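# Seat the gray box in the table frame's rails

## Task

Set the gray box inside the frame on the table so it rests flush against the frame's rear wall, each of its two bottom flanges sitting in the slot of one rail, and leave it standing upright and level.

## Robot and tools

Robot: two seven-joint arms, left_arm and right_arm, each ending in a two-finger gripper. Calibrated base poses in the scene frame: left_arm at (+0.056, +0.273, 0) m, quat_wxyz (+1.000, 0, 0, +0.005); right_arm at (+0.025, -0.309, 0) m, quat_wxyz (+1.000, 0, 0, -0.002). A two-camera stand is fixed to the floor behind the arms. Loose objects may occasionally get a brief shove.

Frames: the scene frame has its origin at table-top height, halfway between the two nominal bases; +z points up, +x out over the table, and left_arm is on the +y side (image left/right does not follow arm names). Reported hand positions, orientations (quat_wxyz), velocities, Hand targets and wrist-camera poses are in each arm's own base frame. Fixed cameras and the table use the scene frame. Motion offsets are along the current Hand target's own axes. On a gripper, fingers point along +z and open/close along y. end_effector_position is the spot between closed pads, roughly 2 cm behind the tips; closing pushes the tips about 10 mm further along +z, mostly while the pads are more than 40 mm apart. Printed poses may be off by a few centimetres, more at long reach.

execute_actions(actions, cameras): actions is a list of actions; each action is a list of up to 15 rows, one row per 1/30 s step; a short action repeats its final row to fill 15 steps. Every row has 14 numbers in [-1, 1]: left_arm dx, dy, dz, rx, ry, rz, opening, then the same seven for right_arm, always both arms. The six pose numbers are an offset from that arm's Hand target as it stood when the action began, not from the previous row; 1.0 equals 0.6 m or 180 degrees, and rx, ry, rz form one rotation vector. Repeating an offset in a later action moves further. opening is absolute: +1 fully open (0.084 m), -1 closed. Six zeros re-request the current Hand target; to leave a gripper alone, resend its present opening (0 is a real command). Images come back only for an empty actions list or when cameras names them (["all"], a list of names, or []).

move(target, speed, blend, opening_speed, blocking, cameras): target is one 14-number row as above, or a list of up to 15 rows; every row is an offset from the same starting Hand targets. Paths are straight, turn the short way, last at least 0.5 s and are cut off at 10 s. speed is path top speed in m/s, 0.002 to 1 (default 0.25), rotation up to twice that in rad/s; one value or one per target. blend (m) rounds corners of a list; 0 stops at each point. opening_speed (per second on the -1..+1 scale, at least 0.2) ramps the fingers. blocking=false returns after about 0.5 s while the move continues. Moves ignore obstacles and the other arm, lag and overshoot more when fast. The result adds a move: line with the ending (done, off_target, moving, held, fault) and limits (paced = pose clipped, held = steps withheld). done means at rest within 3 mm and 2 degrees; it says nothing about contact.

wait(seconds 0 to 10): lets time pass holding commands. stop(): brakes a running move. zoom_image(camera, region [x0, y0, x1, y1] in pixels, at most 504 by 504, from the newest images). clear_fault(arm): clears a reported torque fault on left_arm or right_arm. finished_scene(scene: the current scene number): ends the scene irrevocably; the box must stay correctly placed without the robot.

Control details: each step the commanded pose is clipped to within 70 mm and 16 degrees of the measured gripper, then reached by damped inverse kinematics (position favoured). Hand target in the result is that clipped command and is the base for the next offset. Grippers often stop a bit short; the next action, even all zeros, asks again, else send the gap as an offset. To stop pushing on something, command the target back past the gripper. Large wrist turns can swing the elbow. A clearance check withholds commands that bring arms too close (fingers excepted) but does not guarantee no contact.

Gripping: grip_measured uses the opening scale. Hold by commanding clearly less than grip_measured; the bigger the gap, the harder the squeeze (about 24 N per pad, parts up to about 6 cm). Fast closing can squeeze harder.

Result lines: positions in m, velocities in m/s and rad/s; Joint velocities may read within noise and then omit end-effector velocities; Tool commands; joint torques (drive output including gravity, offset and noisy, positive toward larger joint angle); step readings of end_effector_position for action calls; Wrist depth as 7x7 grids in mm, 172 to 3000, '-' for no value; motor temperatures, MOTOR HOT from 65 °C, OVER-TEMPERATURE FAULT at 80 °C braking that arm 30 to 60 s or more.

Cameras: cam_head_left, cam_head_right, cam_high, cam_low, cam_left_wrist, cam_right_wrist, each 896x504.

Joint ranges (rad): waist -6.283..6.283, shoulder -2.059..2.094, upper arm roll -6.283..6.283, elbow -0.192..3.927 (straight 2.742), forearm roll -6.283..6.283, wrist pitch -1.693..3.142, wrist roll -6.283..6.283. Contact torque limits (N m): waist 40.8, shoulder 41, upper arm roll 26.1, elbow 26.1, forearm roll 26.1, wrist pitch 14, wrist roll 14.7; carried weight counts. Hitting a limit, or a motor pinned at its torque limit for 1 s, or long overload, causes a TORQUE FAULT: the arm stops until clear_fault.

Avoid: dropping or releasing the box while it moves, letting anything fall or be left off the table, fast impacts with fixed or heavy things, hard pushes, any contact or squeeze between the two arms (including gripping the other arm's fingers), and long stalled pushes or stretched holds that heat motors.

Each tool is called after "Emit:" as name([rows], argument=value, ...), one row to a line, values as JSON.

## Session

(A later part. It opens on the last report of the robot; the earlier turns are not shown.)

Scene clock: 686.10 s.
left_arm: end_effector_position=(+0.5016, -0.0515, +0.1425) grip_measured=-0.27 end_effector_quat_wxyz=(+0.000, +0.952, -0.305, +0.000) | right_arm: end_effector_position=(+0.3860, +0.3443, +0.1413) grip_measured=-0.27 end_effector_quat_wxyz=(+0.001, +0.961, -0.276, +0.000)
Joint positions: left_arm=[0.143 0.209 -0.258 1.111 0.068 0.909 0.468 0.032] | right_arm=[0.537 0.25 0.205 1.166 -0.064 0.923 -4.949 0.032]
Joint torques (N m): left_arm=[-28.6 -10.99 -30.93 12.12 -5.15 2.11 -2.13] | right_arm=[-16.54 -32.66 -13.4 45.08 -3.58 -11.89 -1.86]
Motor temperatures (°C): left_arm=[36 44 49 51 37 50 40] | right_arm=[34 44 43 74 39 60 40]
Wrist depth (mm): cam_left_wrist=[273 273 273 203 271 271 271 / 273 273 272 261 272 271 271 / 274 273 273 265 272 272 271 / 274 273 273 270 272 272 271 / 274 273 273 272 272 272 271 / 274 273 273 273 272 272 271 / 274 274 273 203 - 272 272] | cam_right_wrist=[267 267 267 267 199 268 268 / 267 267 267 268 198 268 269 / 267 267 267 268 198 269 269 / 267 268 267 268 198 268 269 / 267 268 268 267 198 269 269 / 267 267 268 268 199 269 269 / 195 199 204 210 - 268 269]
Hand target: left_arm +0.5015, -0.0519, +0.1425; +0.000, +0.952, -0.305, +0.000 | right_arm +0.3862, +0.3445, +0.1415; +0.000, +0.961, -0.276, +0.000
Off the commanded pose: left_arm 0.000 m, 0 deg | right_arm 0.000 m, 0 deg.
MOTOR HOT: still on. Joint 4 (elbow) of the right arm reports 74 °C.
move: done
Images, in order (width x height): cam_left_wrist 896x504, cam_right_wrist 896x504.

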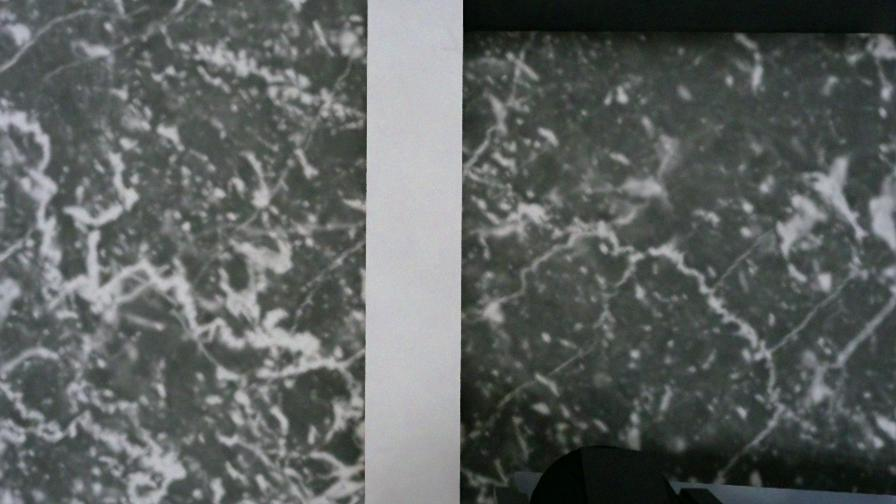

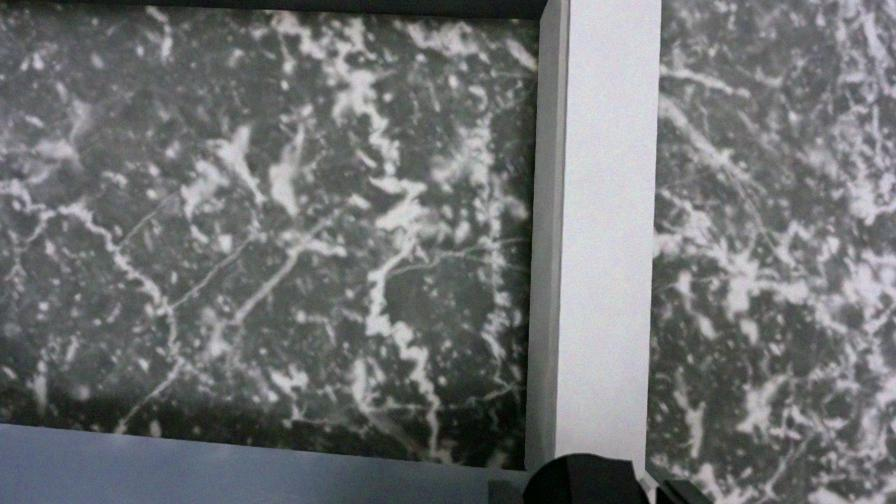

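Emit:
move([
  [-0.016,0.002,0,0,0,0,-1, 0.012,0.003,0,0,0,0,-1],
  [0.06,0.002,0,0,0,0,-1, 0.10,0.006,0,0,0,0.003,-1],
], speed=0.07, blend=0.003, cameras=["cam_right_wrist","cam_left_wrist"])

Scene clock: 740.83 s.
left_arm: end_effector_position=(+0.5004, -0.0513, +0.1425) grip_measured=-0.27 end_effector_quat_wxyz=(+0.000, +0.952, -0.305, +0.000) | right_arm: end_effector_position=(+0.3766, +0.3449, +0.1342) grip_measured=-0.27 end_effector_quat_wxyz=(+0.008, +0.962, -0.273, -0.009) end_effector_velocity=(+0.005, +0.010, +0.006) end_effector_angular_velocity=(+0.026, -0.024, +0.006)
Joint positions: left_arm=[0.143 0.205 -0.258 1.106 0.067 0.908 0.469 0.032] | right_arm=[0.538 0.256 0.214 1.156 -0.057 0.93 -4.949 0.032]
Joint velocities: left_arm=[within noise] | right_arm=[0.001 -0.001 0.006 0.008 0.001 -0.026 0 0]
Joint torques (N m): left_arm=[7.88 -23.23 11.34 34.49 1.36 -7.66 0.51] | right_arm=[-0.1 -29.02 -1.72 11.96 -0.19 1.92 -0.12]
Motor temperatures (°C): left_arm=[35 46 41 73 36 49 40] | right_arm=[33 41 38 44 38 42 40]
Wrist depth (mm): cam_left_wrist=[271 271 271 201 270 270 269 / 271 271 271 202 270 270 270 / 271 271 271 202 271 270 270 / 272 271 271 202 271 271 270 / 272 271 271 202 271 271 270 / 272 272 271 271 271 271 271 / 272 272 271 203 - 271 271] | cam_right_wrist=[256 258 258 259 191 262 263 / 257 258 259 260 191 262 263 / 257 258 260 260 192 263 264 / 258 258 260 261 192 263 264 / 258 259 260 261 193 263 264 / 258 259 260 262 193 264 265 / 188 193 200 208 193 265 265]
Hand target: left_arm +0.5004, -0.0513, +0.1425; +0.000, +0.952, -0.305, +0.000 (not the last commanded pose) | right_arm +0.3766, +0.3449, +0.1342; +0.008, +0.962, -0.273, -0.009 (not the last commanded pose)
Tool commands: left_gripper/opening=-1.0 right_gripper/opening=-1.0
Off the commanded pose: left_arm 0.037 m, 0 deg.
OVER-TEMPERATURE FAULT: BRAKES ON. Before this call, joint 4 (elbow) of the right arm reached 80 °C; the stop lasted 46 seconds. The right arm may have sagged or run on as its brakes closed, and pressed harder on what it touched. The right arm ran none of this call's commands: an arm, its gripper or tool too, takes no command until a result says that it accepts commands again. In this call the stop used 64 of the actions that the scene allows. The right arm's brakes are open: its gripper holds where the fault left it, with its grip as last carried out. The right arm accepts commands again.
MOTOR HOT: joint 4 (elbow) of the left arm reports 73 °C; the controller stops that arm at 80 °C. To cool a motor, set the load down, stop pushing, or move to a pose that needs little force. At that limit the left arm can sag while its brakes close.
move: fault (right_arm), off_target (left_arm; braked at the fault stop of right_arm); path passed 0 of 2 targets
Images, in order (width x height): cam_left_wrist 896x504, cam_right_wrist 896x504.

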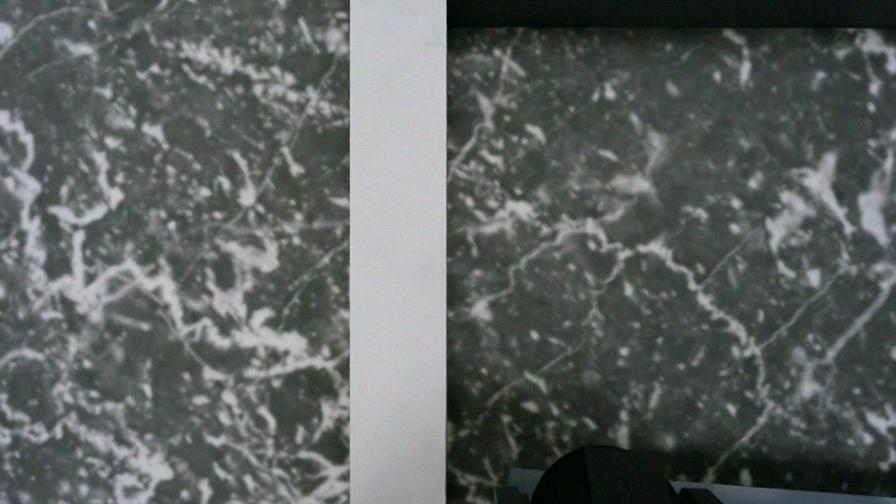

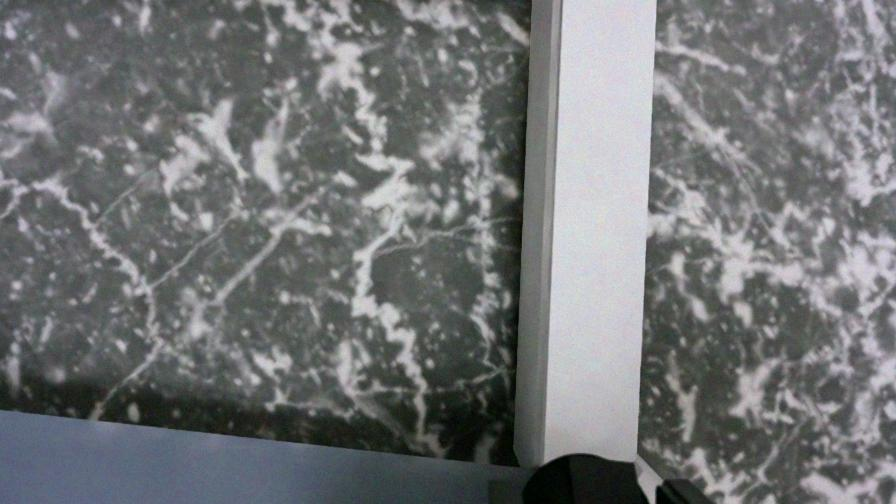

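Emit:
move([
  [-0.012,0.002,0,0,0,0,-1, 0.030,-0.006,-0.0122,0.0065,0.0041,0.003,-1],
  [0.075,0.002,0,0,0,0,-1, 0.130,-0.004,-0.0122,0.0065,0.0041,0.003,-1],
], speed=0.07, blend=0.003, cameras=["cam_right_wrist","cam_left_wrist"])

Scene clock: 752.40 s.
left_arm: end_effector_position=(+0.5364, -0.0786, +0.1428) grip_measured=-0.28 end_effector_quat_wxyz=(+0.000, +0.952, -0.305, +0.001) | right_arm: end_effector_position=(+0.4444, +0.3060, +0.1404) grip_measured=-1.00 end_effector_quat_wxyz=(+0.000, +0.961, -0.278, +0.000)
Joint positions: left_arm=[0.096 0.329 -0.267 1.274 0.105 0.957 0.402 0.032] | right_arm=[0.456 0.318 0.162 1.261 -0.061 0.948 -5.075 0]
Joint torques (N m): left_arm=[-7.71 -12.66 -1.78 27.44 0.54 -7.01 -0.9] | right_arm=[-4.29 -26.82 -0.63 23.17 1.79 -0.9 -1.5]
Motor temperatures (°C): left_arm=[35 46 41 74 36 48 40] | right_arm=[33 42 38 44 38 42 40]
Wrist depth (mm): cam_left_wrist=[272 272 - - - - - / 273 272 272 198 198 197 197 / 273 272 272 271 271 271 271 / 273 273 272 272 272 271 271 / 273 273 272 272 272 271 271 / 273 273 273 272 272 272 271 / 273 273 273 272 272 272 271] | cam_right_wrist=[267 268 268 268 268 268 268 / - - 268 268 268 268 268 / 268 253 268 268 198 268 269 / 268 268 267 268 198 269 268 / 268 268 268 268 198 268 268 / 268 268 268 268 198 268 268 / 268 268 268 268 198 268 268]
Hand target: left_arm +0.5363, -0.0784, +0.1425; +0.000, +0.952, -0.305, +0.000 | right_arm +0.4444, +0.3060, +0.1404; +0.000, +0.961, -0.278, +0.000
Off the commanded pose: left_arm 0.000 m, 0 deg | right_arm 0.000 m, 0 deg.
MOTOR HOT: still on. Joint 4 (elbow) of the left arm reports 74 °C.
move: done
Images, in order (width x height): cam_left_wrist 896x504, cam_right_wrist 896x504.

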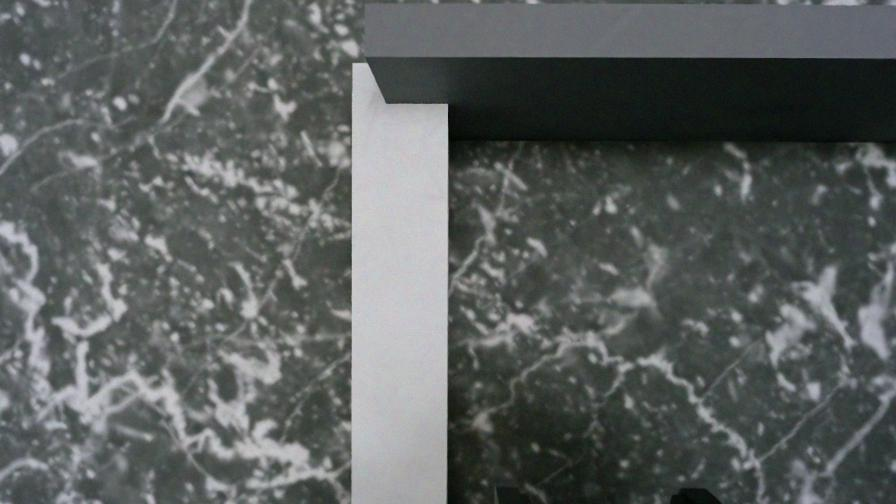

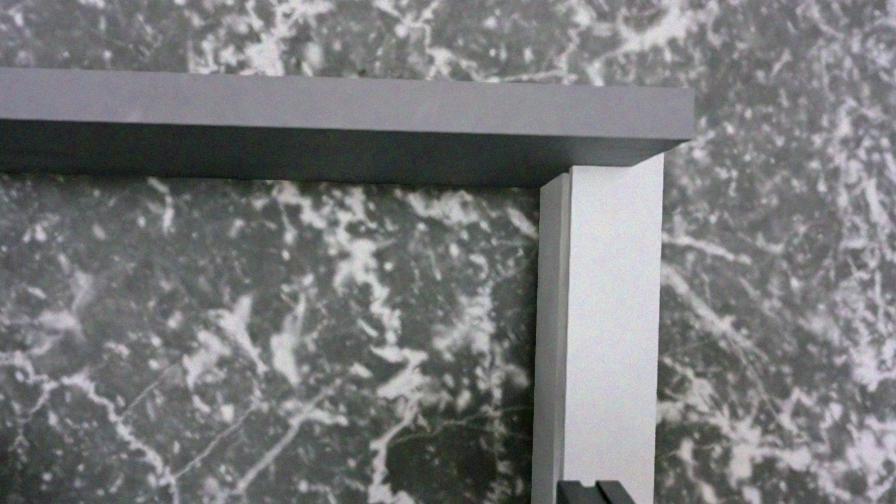

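Emit:
wait(seconds=0.1, cameras=["cam_head_left","cam_high","cam_low","cam_head_right"])

Emit:
zoom_image(camera="cam_high", region=[400, 130, 650, 360])

Scene clock: 758.63 s.
left_arm: end_effector_position=(+0.5363, -0.0784, +0.1425) grip_measured=-0.28 end_effector_quat_wxyz=(+0.000, +0.952, -0.305, +0.000) | right_arm: end_effector_position=(+0.4444, +0.3060, +0.1404) grip_measured=-1.00 end_effector_quat_wxyz=(+0.000, +0.961, -0.278, +0.000)
Joint positions: left_arm=[0.096 0.329 -0.267 1.274 0.105 0.957 0.402 0.032] | right_arm=[0.456 0.318 0.162 1.261 -0.061 0.948 -5.075 0]
Joint torques (N m): left_arm=[5.81 -11.03 -0.09 17.48 0.58 -5.99 -0.86] | right_arm=[-4.47 -26.74 -0.52 23.14 1.9 -0.85 -1.47]
Motor temperatures (°C): left_arm=[35 45 40 68 36 48 40] | right_arm=[33 42 38 47 38 41 40]
Wrist depth (mm): cam_left_wrist=[272 272 - - - - - / 273 272 272 198 198 197 196 / 273 272 272 272 271 271 271 / 273 272 272 272 271 271 271 / 273 273 273 272 272 271 271 / 273 273 273 272 272 271 271 / 273 273 272 272 272 271 271] | cam_right_wrist=[268 267 268 268 268 268 268 / - - 268 268 268 268 268 / 268 253 268 268 199 268 268 / 267 268 268 268 198 268 268 / 267 267 268 268 198 268 268 / 268 268 268 268 198 268 268 / 268 268 268 268 198 268 268]
Hand target: left_arm +0.5363, -0.0784, +0.1425; +0.000, +0.952, -0.305, +0.000 | right_arm +0.4444, +0.3060, +0.1404; +0.000, +0.961, -0.278, +0.000
Tool commands: left_gripper/opening=-1.0 right_gripper/opening=-1.0
Off the commanded pose: left_arm 0.000 m, 0 deg | right_arm 0.000 m, 0 deg.
MOTOR HOT: still on. Joint 4 (elbow) of the left arm reports 68 °C.
wait: 0.10 s; at rest from the start
Images, in order (width x height): cam_head_left 896x504, cam_head_right 896x504, cam_high 896x504, cam_low 896x504.

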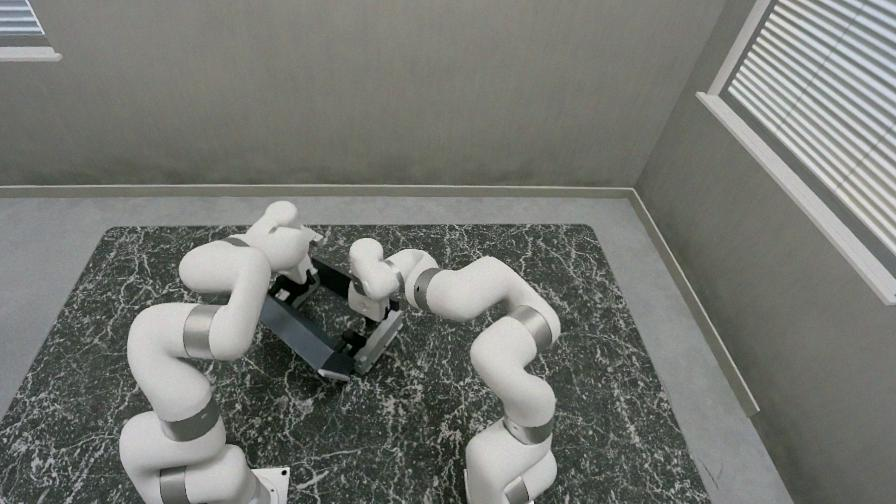

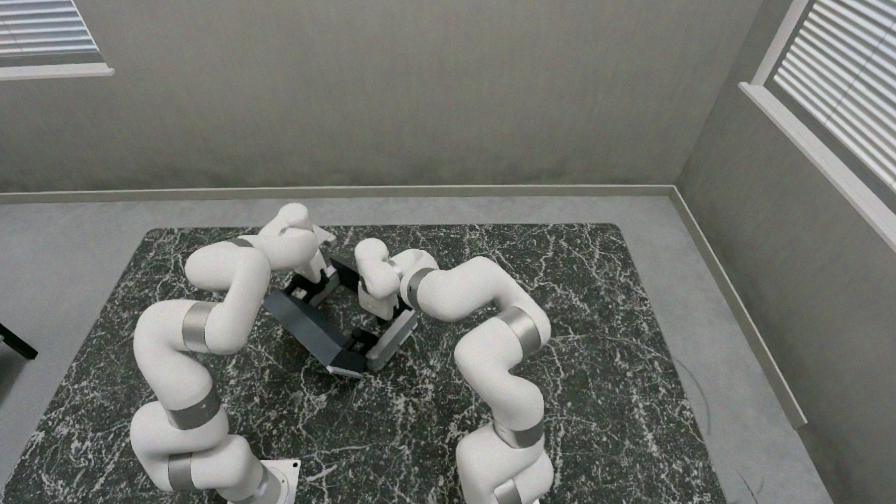

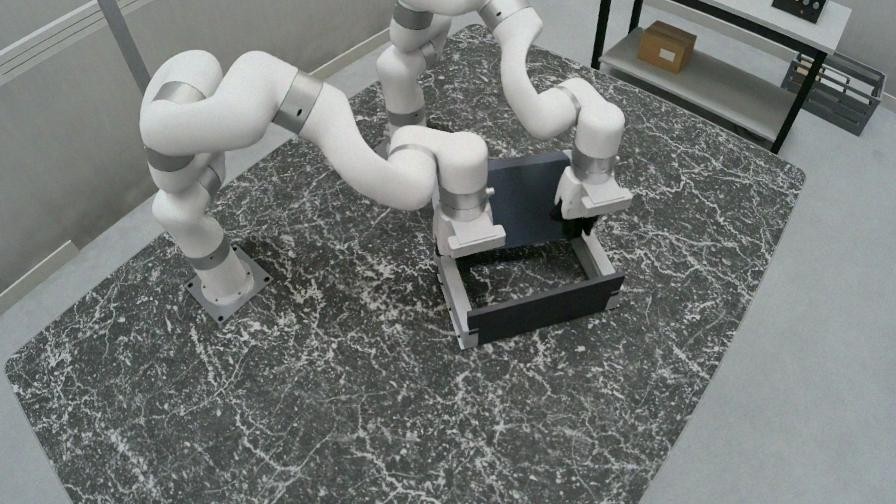

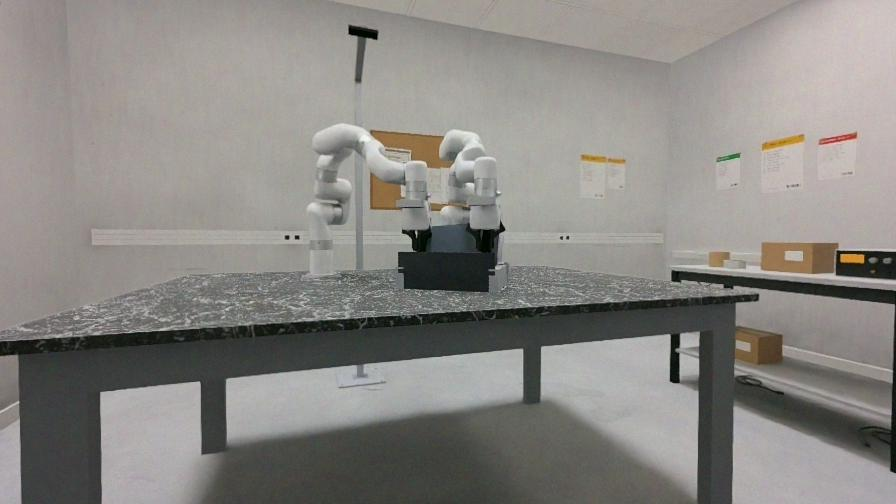

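Scaled by 2.016 from the camera's 896x504 image, which has a finer 1280x720 frame.

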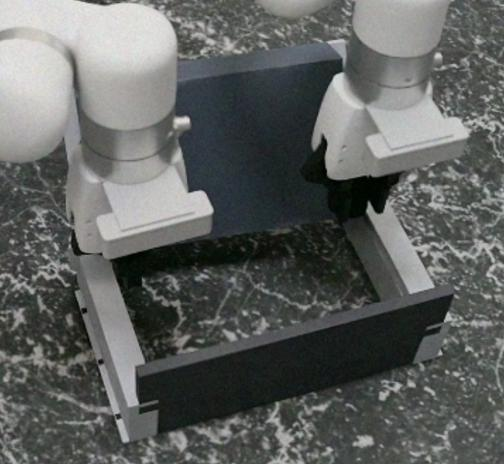

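Emit:
move([
  [-0.11,0,-0.015,0,0,0,-1, 0,0,-0.2,0,0,0,-1],
  [-0.22,0,0.0,0,0,0,-1, 0,0,-0.25,0,0,0,-1],
  [-0.26,0,0.05,0,0,0,-1, 0,0,-0.25,0,0,0,-1],
], speed=0.08, blend=0.02, cameras=["cam_head_left","cam_high","cam_left_wrist","cam_right_wrist"])

Emit:
zoom_image(camera="cam_high", region=[400, 100, 650, 360])

Scene clock: 800.67 s.
left_arm: end_effector_position=(+0.4105, +0.0123, +0.1137) grip_measured=-0.28 end_effector_quat_wxyz=(-0.001, +0.952, -0.305, +0.002) | right_arm: end_effector_position=(+0.4445, +0.3060, +0.2904) grip_measured=-1.00 end_effector_quat_wxyz=(+0.000, +0.961, -0.278, +0.000)
Joint positions: left_arm=[0.23 -0.034 -0.2 0.721 -0.009 0.75 0.656 0.032] | right_arm=[0.453 0.213 0.171 1.558 -0.036 1.348 -5.092 0]
Joint torques (N m): left_arm=[8.63 10.19 5.3 -18.62 -1.45 5.98 1.12] | right_arm=[4.54 -28.88 2.09 24.58 1.7 -0.61 -1.4]
Motor temperatures (°C): left_arm=[34 44 38 57 36 45 40] | right_arm=[33 43 37 54 38 37 40]
Wrist depth (mm): cam_left_wrist=[247 247 177 177 246 245 244 / 247 247 177 177 246 245 244 / 247 247 - 246 245 245 244 / 248 247 246 246 245 245 244 / 247 247 246 246 245 245 244 / 247 246 246 246 187 187 186 / 247 247 246 246 187 187 186] | cam_right_wrist=[418 418 417 418 418 418 417 / 419 416 417 418 418 418 419 / 367 418 327 418 418 418 418 / 384 418 417 418 416 419 418 / 386 418 418 418 419 418 418 / 389 417 417 418 418 419 418 / 391 417 418 418 419 419 419]
Hand target: left_arm +0.4094, +0.0122, +0.1125; +0.000, +0.952, -0.305, +0.000 | right_arm +0.4445, +0.3060, +0.2904; +0.000, +0.961, -0.278, +0.000
Off the commanded pose: left_arm 0.002 m, 0 deg | right_arm 0.000 m, 0 deg.
MOTOR HOT: cleared for the motors of the left arm.
move: done; blend cut to 0.0192 m at target 2
Images, in order (width x height): cam_head_left 896x504, cam_high 896x504, cam_left_wrist 896x504, cam_right_wrist 896x504.

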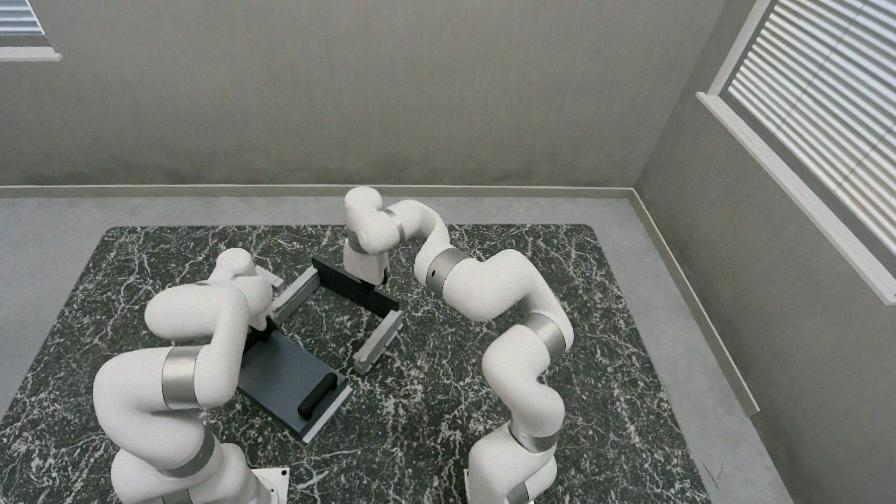

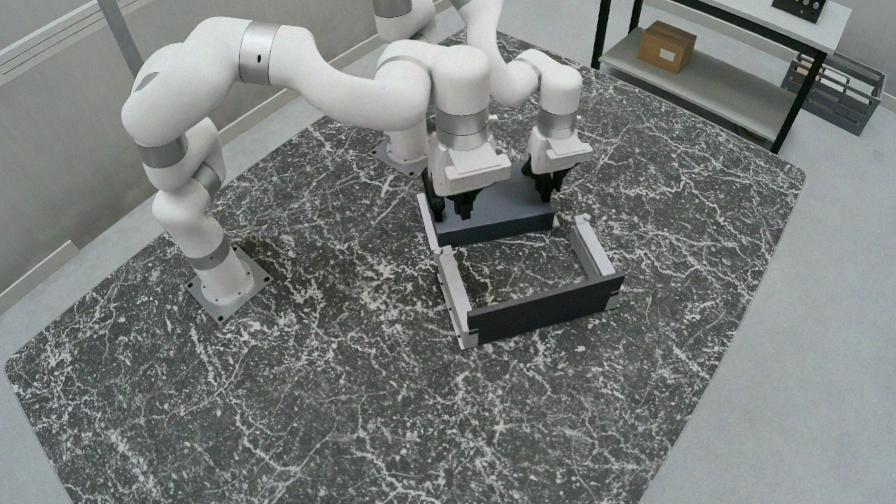

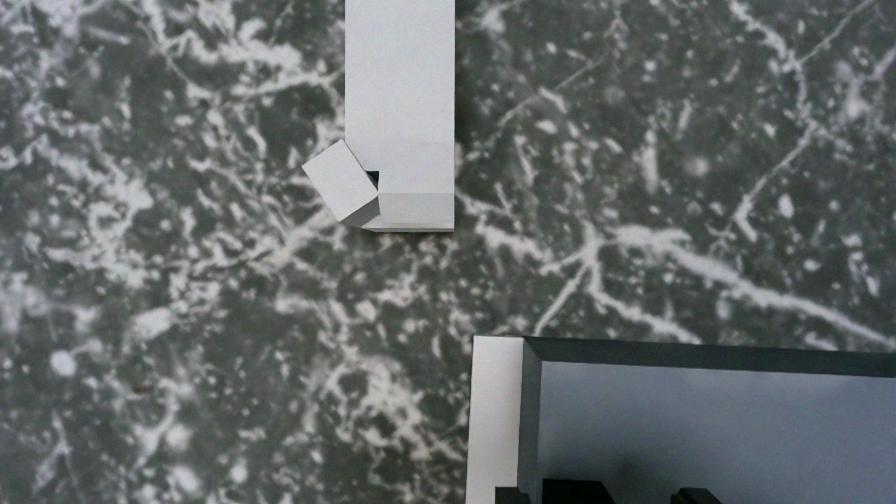

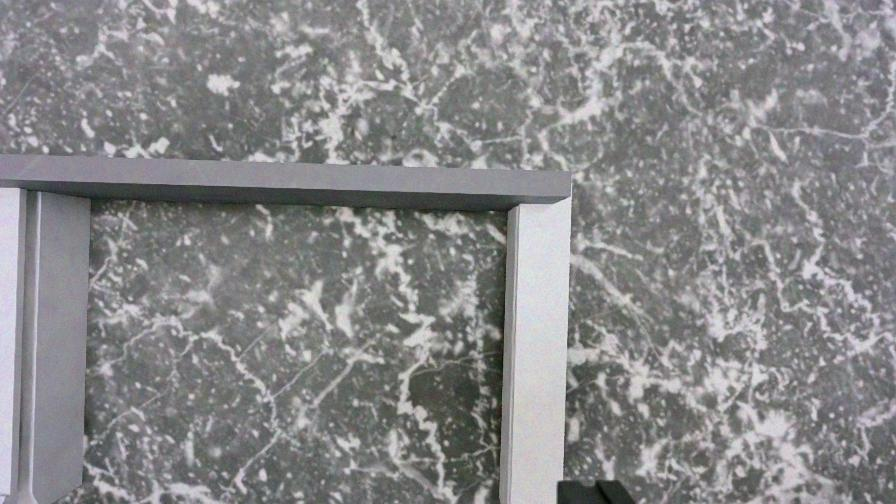

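Scaled by 1.938 from the camera's 896x504 image, which has a finer 1280x720 frame.

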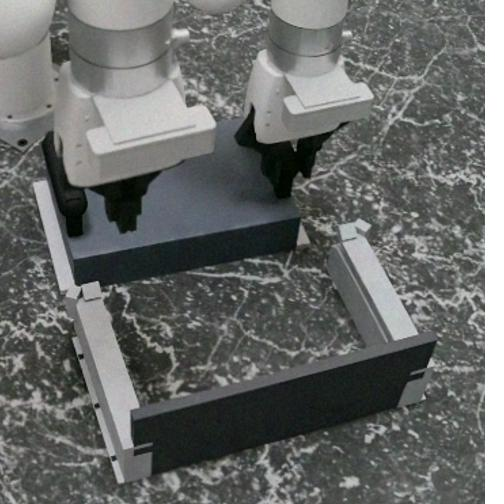

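Emit:
move([
  [0,0,0,0,0,0,1, 0,0,0,0,0,0,-1],
  [0,0,-0.2,0,0,0,1, -0.42,0.039,0.184,0,0.25,0,-1],
], speed=0.25, cameras=["cam_left_wrist","cam_right_wrist"])

Emit:
zoom_image(camera="cam_right_wrist", region=[340, 180, 660, 420])

Scene clock: 826.80 s.
left_arm: end_effector_position=(+0.4093, +0.0121, +0.2325) grip_measured=+1.00 end_effector_quat_wxyz=(+0.000, +0.952, -0.305, +0.000) | right_arm: end_effector_position=(+0.2416, +0.4090, +0.1921) grip_measured=-1.00 end_effector_quat_wxyz=(+0.090, +0.904, -0.258, +0.330)
Joint positions: left_arm=[0.23 -0.21 -0.187 0.911 -0.043 1.117 0.685 0.084] | right_arm=[0.919 0.218 0.453 1.171 -0.765 1.349 -4.029 0]
Joint torques (N m): left_arm=[5.93 -17.28 4.65 26.81 -1.95 -0.8 1.15] | right_arm=[-4.68 -33.91 -0.04 14.21 1.27 -1.66 -1.78]
Motor temperatures (°C): left_arm=[34 44 38 57 36 45 40] | right_arm=[33 43 37 54 38 36 40]
Wrist depth (mm): cam_left_wrist=[362 362 361 356 361 360 360 / 362 362 362 358 361 361 360 / 362 362 362 362 361 361 360 / 363 362 362 362 361 360 360 / 363 362 362 362 303 328 360 / 363 363 362 362 303 304 303 / 362 362 362 362 304 303 303] | cam_right_wrist=[413 407 404 400 616 612 610 / 437 434 437 423 549 549 546 / 439 476 475 463 473 485 483 / 417 438 438 425 435 434 432 / 396 405 405 386 393 400 401 / 370 370 369 359 359 365 364 / 281 280 279 284 337 335 335]
Hand target: left_arm +0.4093, +0.0122, +0.2325; +0.000, +0.952, -0.305, +0.000 | right_arm +0.2417, +0.4090, +0.1921; +0.090, +0.904, -0.258, +0.330 (not the last commanded pose)
Off the commanded pose: left_arm 0.000 m, 0 deg | right_arm 0.028 m, 5 deg.
move: held (right_arm; a check stopped the path); limits=held
pose unreachable (right arm): on one or more control steps of this call, first in action 0 (counted from 0), this arm could not follow its commanded pose, so it was not sent that pose on those steps. It may still have moved: this result reports where it is.
cause: moving toward the commanded pose would bring a part of the arm too close to another arm (a part of this arm just beyond joint 6 (wrist pitch) and a part of the left arm just beyond its joint 2 (shoulder), 40 mm apart when this arm was first held).
Images, in order (width x height): cam_left_wrist 896x504, cam_right_wrist 896x504.

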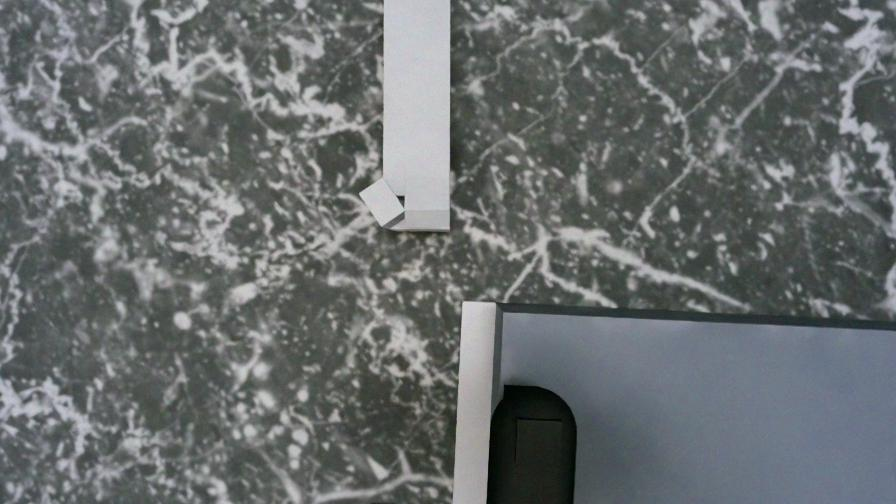

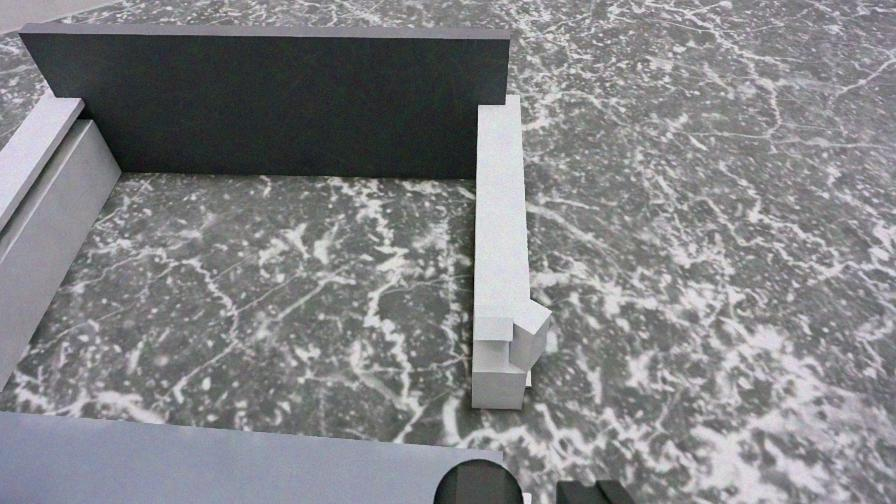

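Scaled by 1.575 from the camera's 896x504 image, which has a finer 1280x720 frame.

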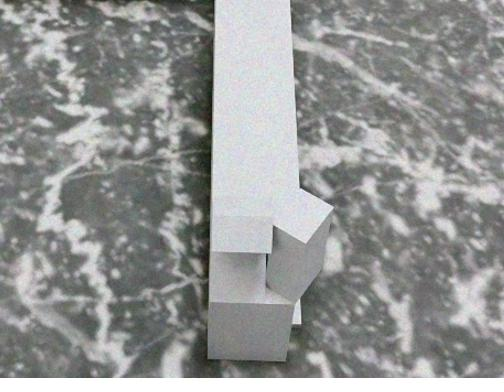

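Emit:
move(target=[-0.068,0.0025,0.06,0,0,0.0106,1, 0.0167,-0.0412,-0.0072,-0.0118,-0.2219,0.0253,1], speed=0.3, cameras=["cam_left_wrist","cam_right_wrist"])

Scene clock: 904.90 s.
left_arm: end_effector_position=(+0.3752, +0.0347, +0.1965) grip_measured=+1.00 end_effector_quat_wxyz=(+0.000, +0.947, -0.321, +0.000) | right_arm: end_effector_position=(+0.2588, +0.4274, +0.2020) grip_measured=+1.00 end_effector_quat_wxyz=(+0.000, +0.949, -0.315, +0.000)
Joint positions: left_arm=[0.245 -0.285 -0.145 0.732 -0.047 1.015 0.784 0.084] | right_arm=[0.644 0.127 0.4 1.183 -0.056 1.066 -4.576 0.084]
Joint torques (N m): left_arm=[7.13 -15.7 4.6 18.75 -2.21 -3.49 1.18] | right_arm=[-4.61 -21.07 -0.54 23.98 1.53 -1.25 -1.69]
Motor temperatures (°C): left_arm=[34 44 38 63 36 39 40] | right_arm=[33 44 37 47 38 36 40]
Wrist depth (mm): cam_left_wrist=[326 326 326 325 325 325 325 / 326 326 326 325 325 325 325 / 327 326 326 326 325 325 325 / 327 327 326 326 268 268 267 / 327 327 326 327 216 267 267 / 327 327 326 326 209 268 267 / 327 327 326 327 210 268 268] | cam_right_wrist=[331 330 329 330 331 330 331 / 330 330 330 330 331 330 330 / 330 330 330 330 330 330 331 / 271 271 271 271 331 331 330 / 271 271 271 271 330 330 330 / 271 271 271 272 330 330 330 / 271 271 271 271 330 331 331]
Hand target: left_arm +0.3752, +0.0347, +0.1965; +0.000, +0.947, -0.321, +0.000 | right_arm +0.2588, +0.4274, +0.2020; +0.000, +0.949, -0.315, +0.000
Off the commanded pose: left_arm 0.000 m, 0 deg | right_arm 0.000 m, 0 deg.
move: done
Images, in order (width x height): cam_left_wrist 896x504, cam_right_wrist 896x504.

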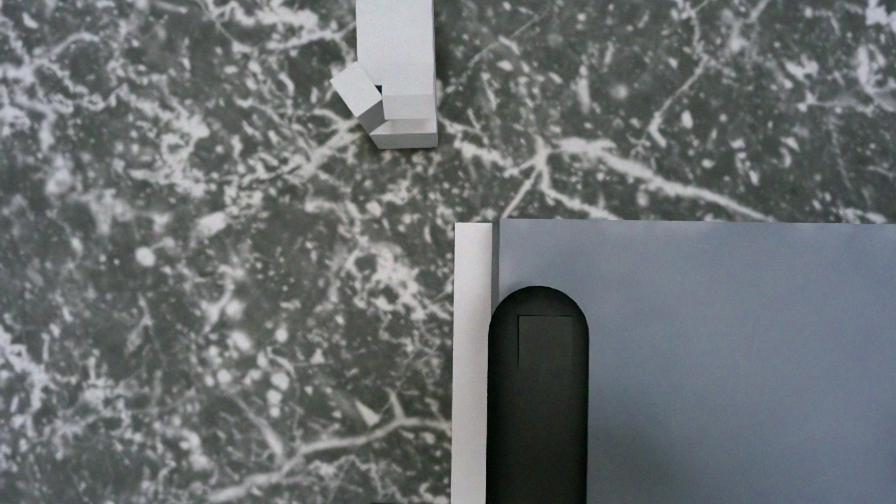

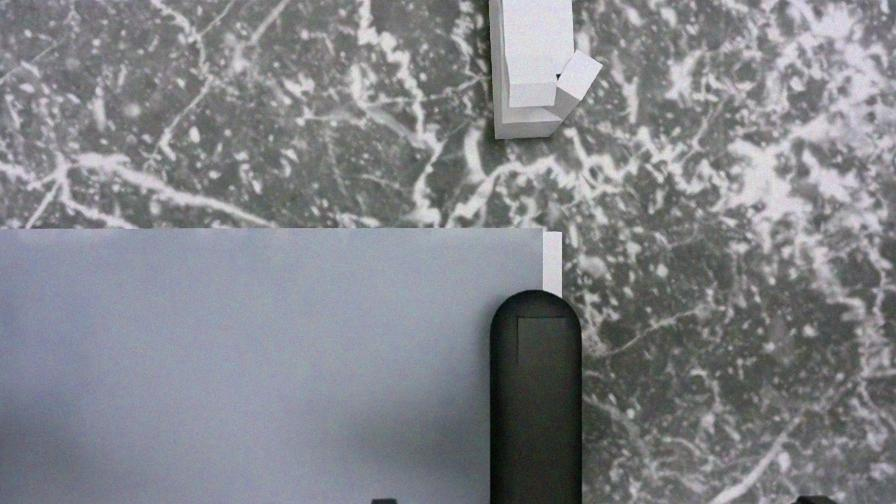

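Emit:
move([
  [0.0033,0,0.1658,0,0,0,1,-0.0017,-0.0017,0.175,0,0,0,1],
  [0.0033,0,0.1658,0,0,0,-1,-0.0017,-0.0017,0.175,0,0,0,-1],
  [0.0033,0,0.0917,0,0,0,-1,-0.0017,-0.0017,0.1,0,0,0,-1],
  [0.0292,-0.0268,0.0917,0,0,-0.0097,-1,0.0375,-0.0285,0.1,0,0,-0.0097,-1],
], speed=[0.15,0.15,0.06,0.08], opening_speed=1.5, cameras=["cam_left_wrist","cam_right_wrist"])

Scene clock: 937.10 s.
left_arm: end_effector_position=(+0.3990, +0.0368, +0.1415) grip_measured=-0.27 end_effector_quat_wxyz=(+0.000, +0.952, -0.306, +0.000) | right_arm: end_effector_position=(+0.2865, +0.4268, +0.1414) grip_measured=-0.27 end_effector_quat_wxyz=(+0.002, +0.954, -0.300, -0.001)
Joint positions: left_arm=[0.253 -0.119 -0.159 0.722 -0.025 0.838 0.734 0.032] | right_arm=[0.627 0.253 0.376 1.156 -0.115 0.927 -4.612 0.032]
Joint torques (N m): left_arm=[-8.1 -7.59 -21.86 10.12 -2.84 9.22 -1.11] | right_arm=[-4.95 -34.2 0.26 49.76 -2.07 -13.66 -1.63]
Motor temperatures (°C): left_arm=[34 44 39 57 36 40 40] | right_arm=[33 43 37 58 38 37 40]
Wrist depth (mm): cam_left_wrist=[273 273 272 202 271 272 271 / 273 273 272 193 272 271 271 / 273 273 273 271 271 271 271 / 273 273 272 - - - - / 273 273 272 - - - - / 273 273 273 - - - - / 273 273 272 - - - -] | cam_right_wrist=[267 267 267 268 199 269 270 / 266 267 267 268 194 269 270 / 266 267 267 268 268 269 270 / - - - - 269 269 269 / - - - - - 269 270 / - - - - - 269 270 / - - - - - 269 269]
Hand target: left_arm +0.3989, +0.0368, +0.1415; +0.000, +0.952, -0.306, +0.000 | right_arm +0.2870, +0.4276, +0.1420; +0.000, +0.954, -0.300, +0.000
Off the commanded pose: left_arm 0.000 m, 0 deg | right_arm 0.001 m, 0 deg.
move: done
Images, in order (width x height): cam_left_wrist 896x504, cam_right_wrist 896x504.

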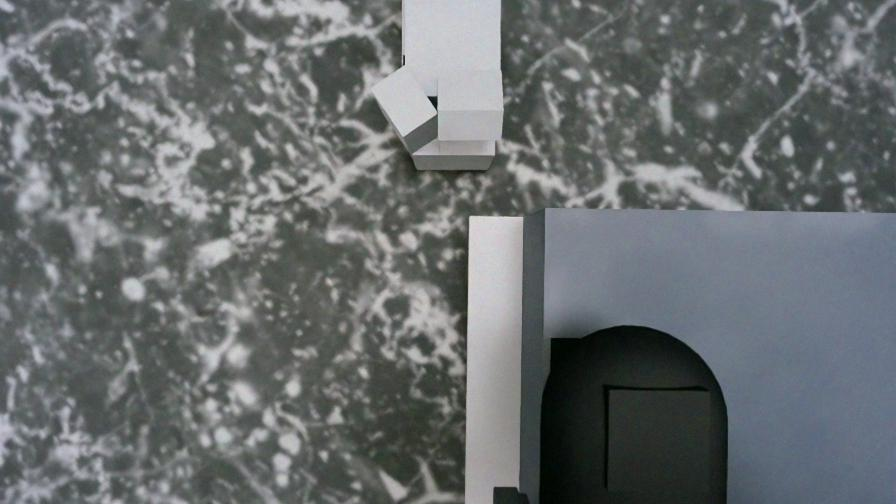

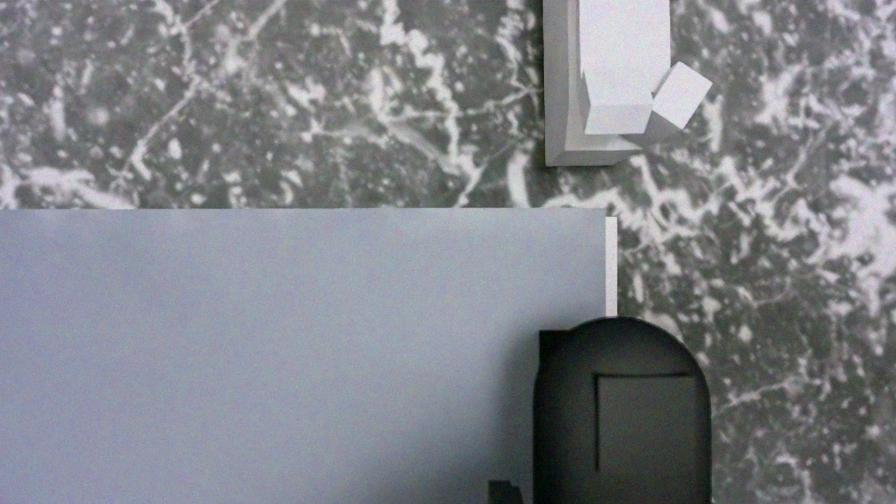

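Emit:
move([
  [0.02,-0.0033,0.0042,0,0,0,-1,0.0225,-0.0033,0.0042,0,0,0,-1],
  [0.09,-0.0033,0.0042,0,0,0,-1,0.0925,-0.0033,0.0042,0,0,0,-1],
], speed=0.06, blend=0.002, cameras=["cam_left_wrist","cam_right_wrist","cam_high"])

Scene clock: 947.10 s.
left_arm: end_effector_position=(+0.4439, +0.0070, +0.1390) grip_measured=-0.27 end_effector_quat_wxyz=(+0.000, +0.952, -0.306, +0.000) | right_arm: end_effector_position=(+0.3331, +0.3967, +0.1388) grip_measured=-0.27 end_effector_quat_wxyz=(+0.002, +0.954, -0.300, -0.001)
Joint positions: left_arm=[0.218 0.025 -0.203 0.873 0.007 0.848 0.633 0.032] | right_arm=[0.556 0.267 0.338 1.17 -0.109 0.924 -4.724 0.032]
Joint torques (N m): left_arm=[-24.44 -10.23 -26.81 12.51 -3.02 6.8 -0.8] | right_arm=[-7.23 -34.84 -2.77 49.57 -0.03 -13.33 -1.43]
Motor temperatures (°C): left_arm=[34 44 42 55 36 42 40] | right_arm=[33 44 37 77 38 44 40]
Wrist depth (mm): cam_left_wrist=[270 270 269 199 268 269 268 / 270 269 270 200 269 268 268 / 270 270 270 199 269 268 268 / 270 270 269 199 269 269 268 / 270 270 269 191 179 180 180 / 270 270 270 - - 174 175 / 271 270 270 - - - 172] | cam_right_wrist=[264 264 265 266 196 266 266 / 264 265 265 265 196 266 267 / 264 264 265 265 196 266 267 / 264 264 264 265 193 266 267 / 178 178 179 181 184 266 266 / - 173 174 175 - 266 267 / - - - - - 266 267]
Hand target: left_arm +0.4440, +0.0069, +0.1390; +0.000, +0.952, -0.306, +0.000 | right_arm +0.3337, +0.3975, +0.1394; +0.000, +0.954, -0.300, +0.000
Off the commanded pose: left_arm 0.000 m, 0 deg | right_arm 0.001 m, 0 deg.
MOTOR HOT: joint 4 (elbow) of the right arm reports 77 °C; the controller stops that arm at 80 °C. To cool a motor, set the load down, stop pushing, or move to a pose that needs little force. At that limit the right arm can sag while its brakes close.
move: done
Images, in order (width x height): cam_high 896x504, cam_left_wrist 896x504, cam_right_wrist 896x504.

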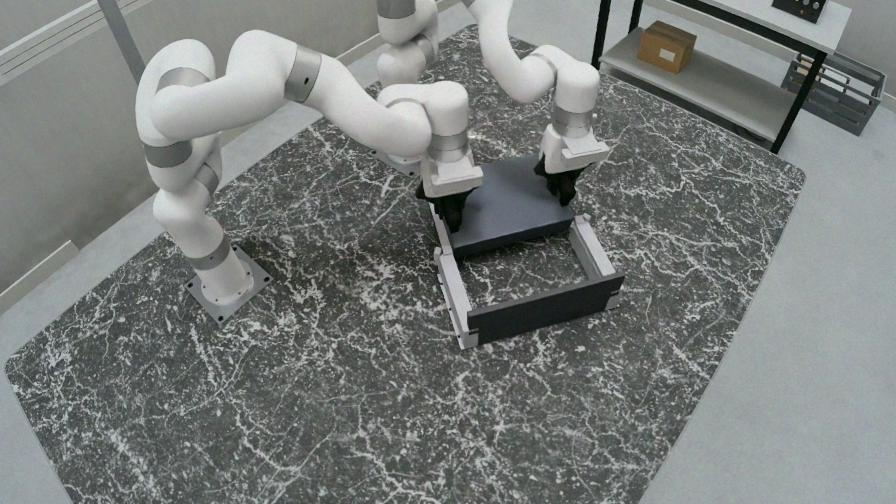

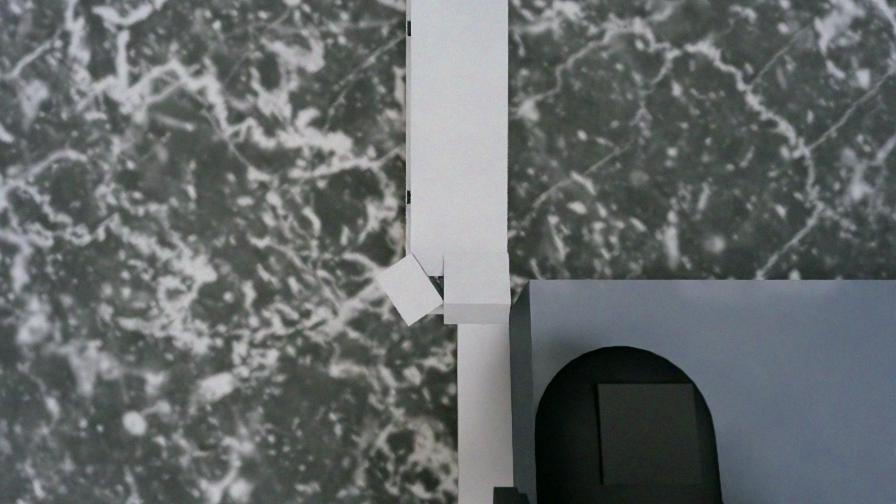

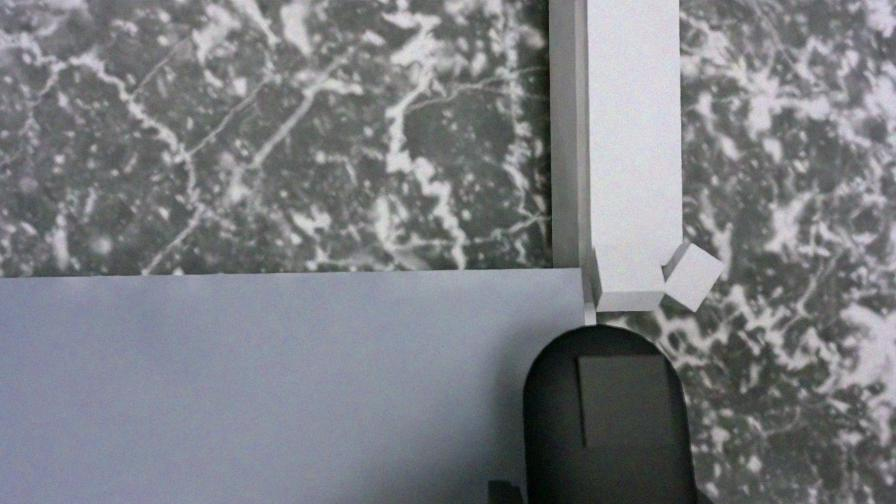

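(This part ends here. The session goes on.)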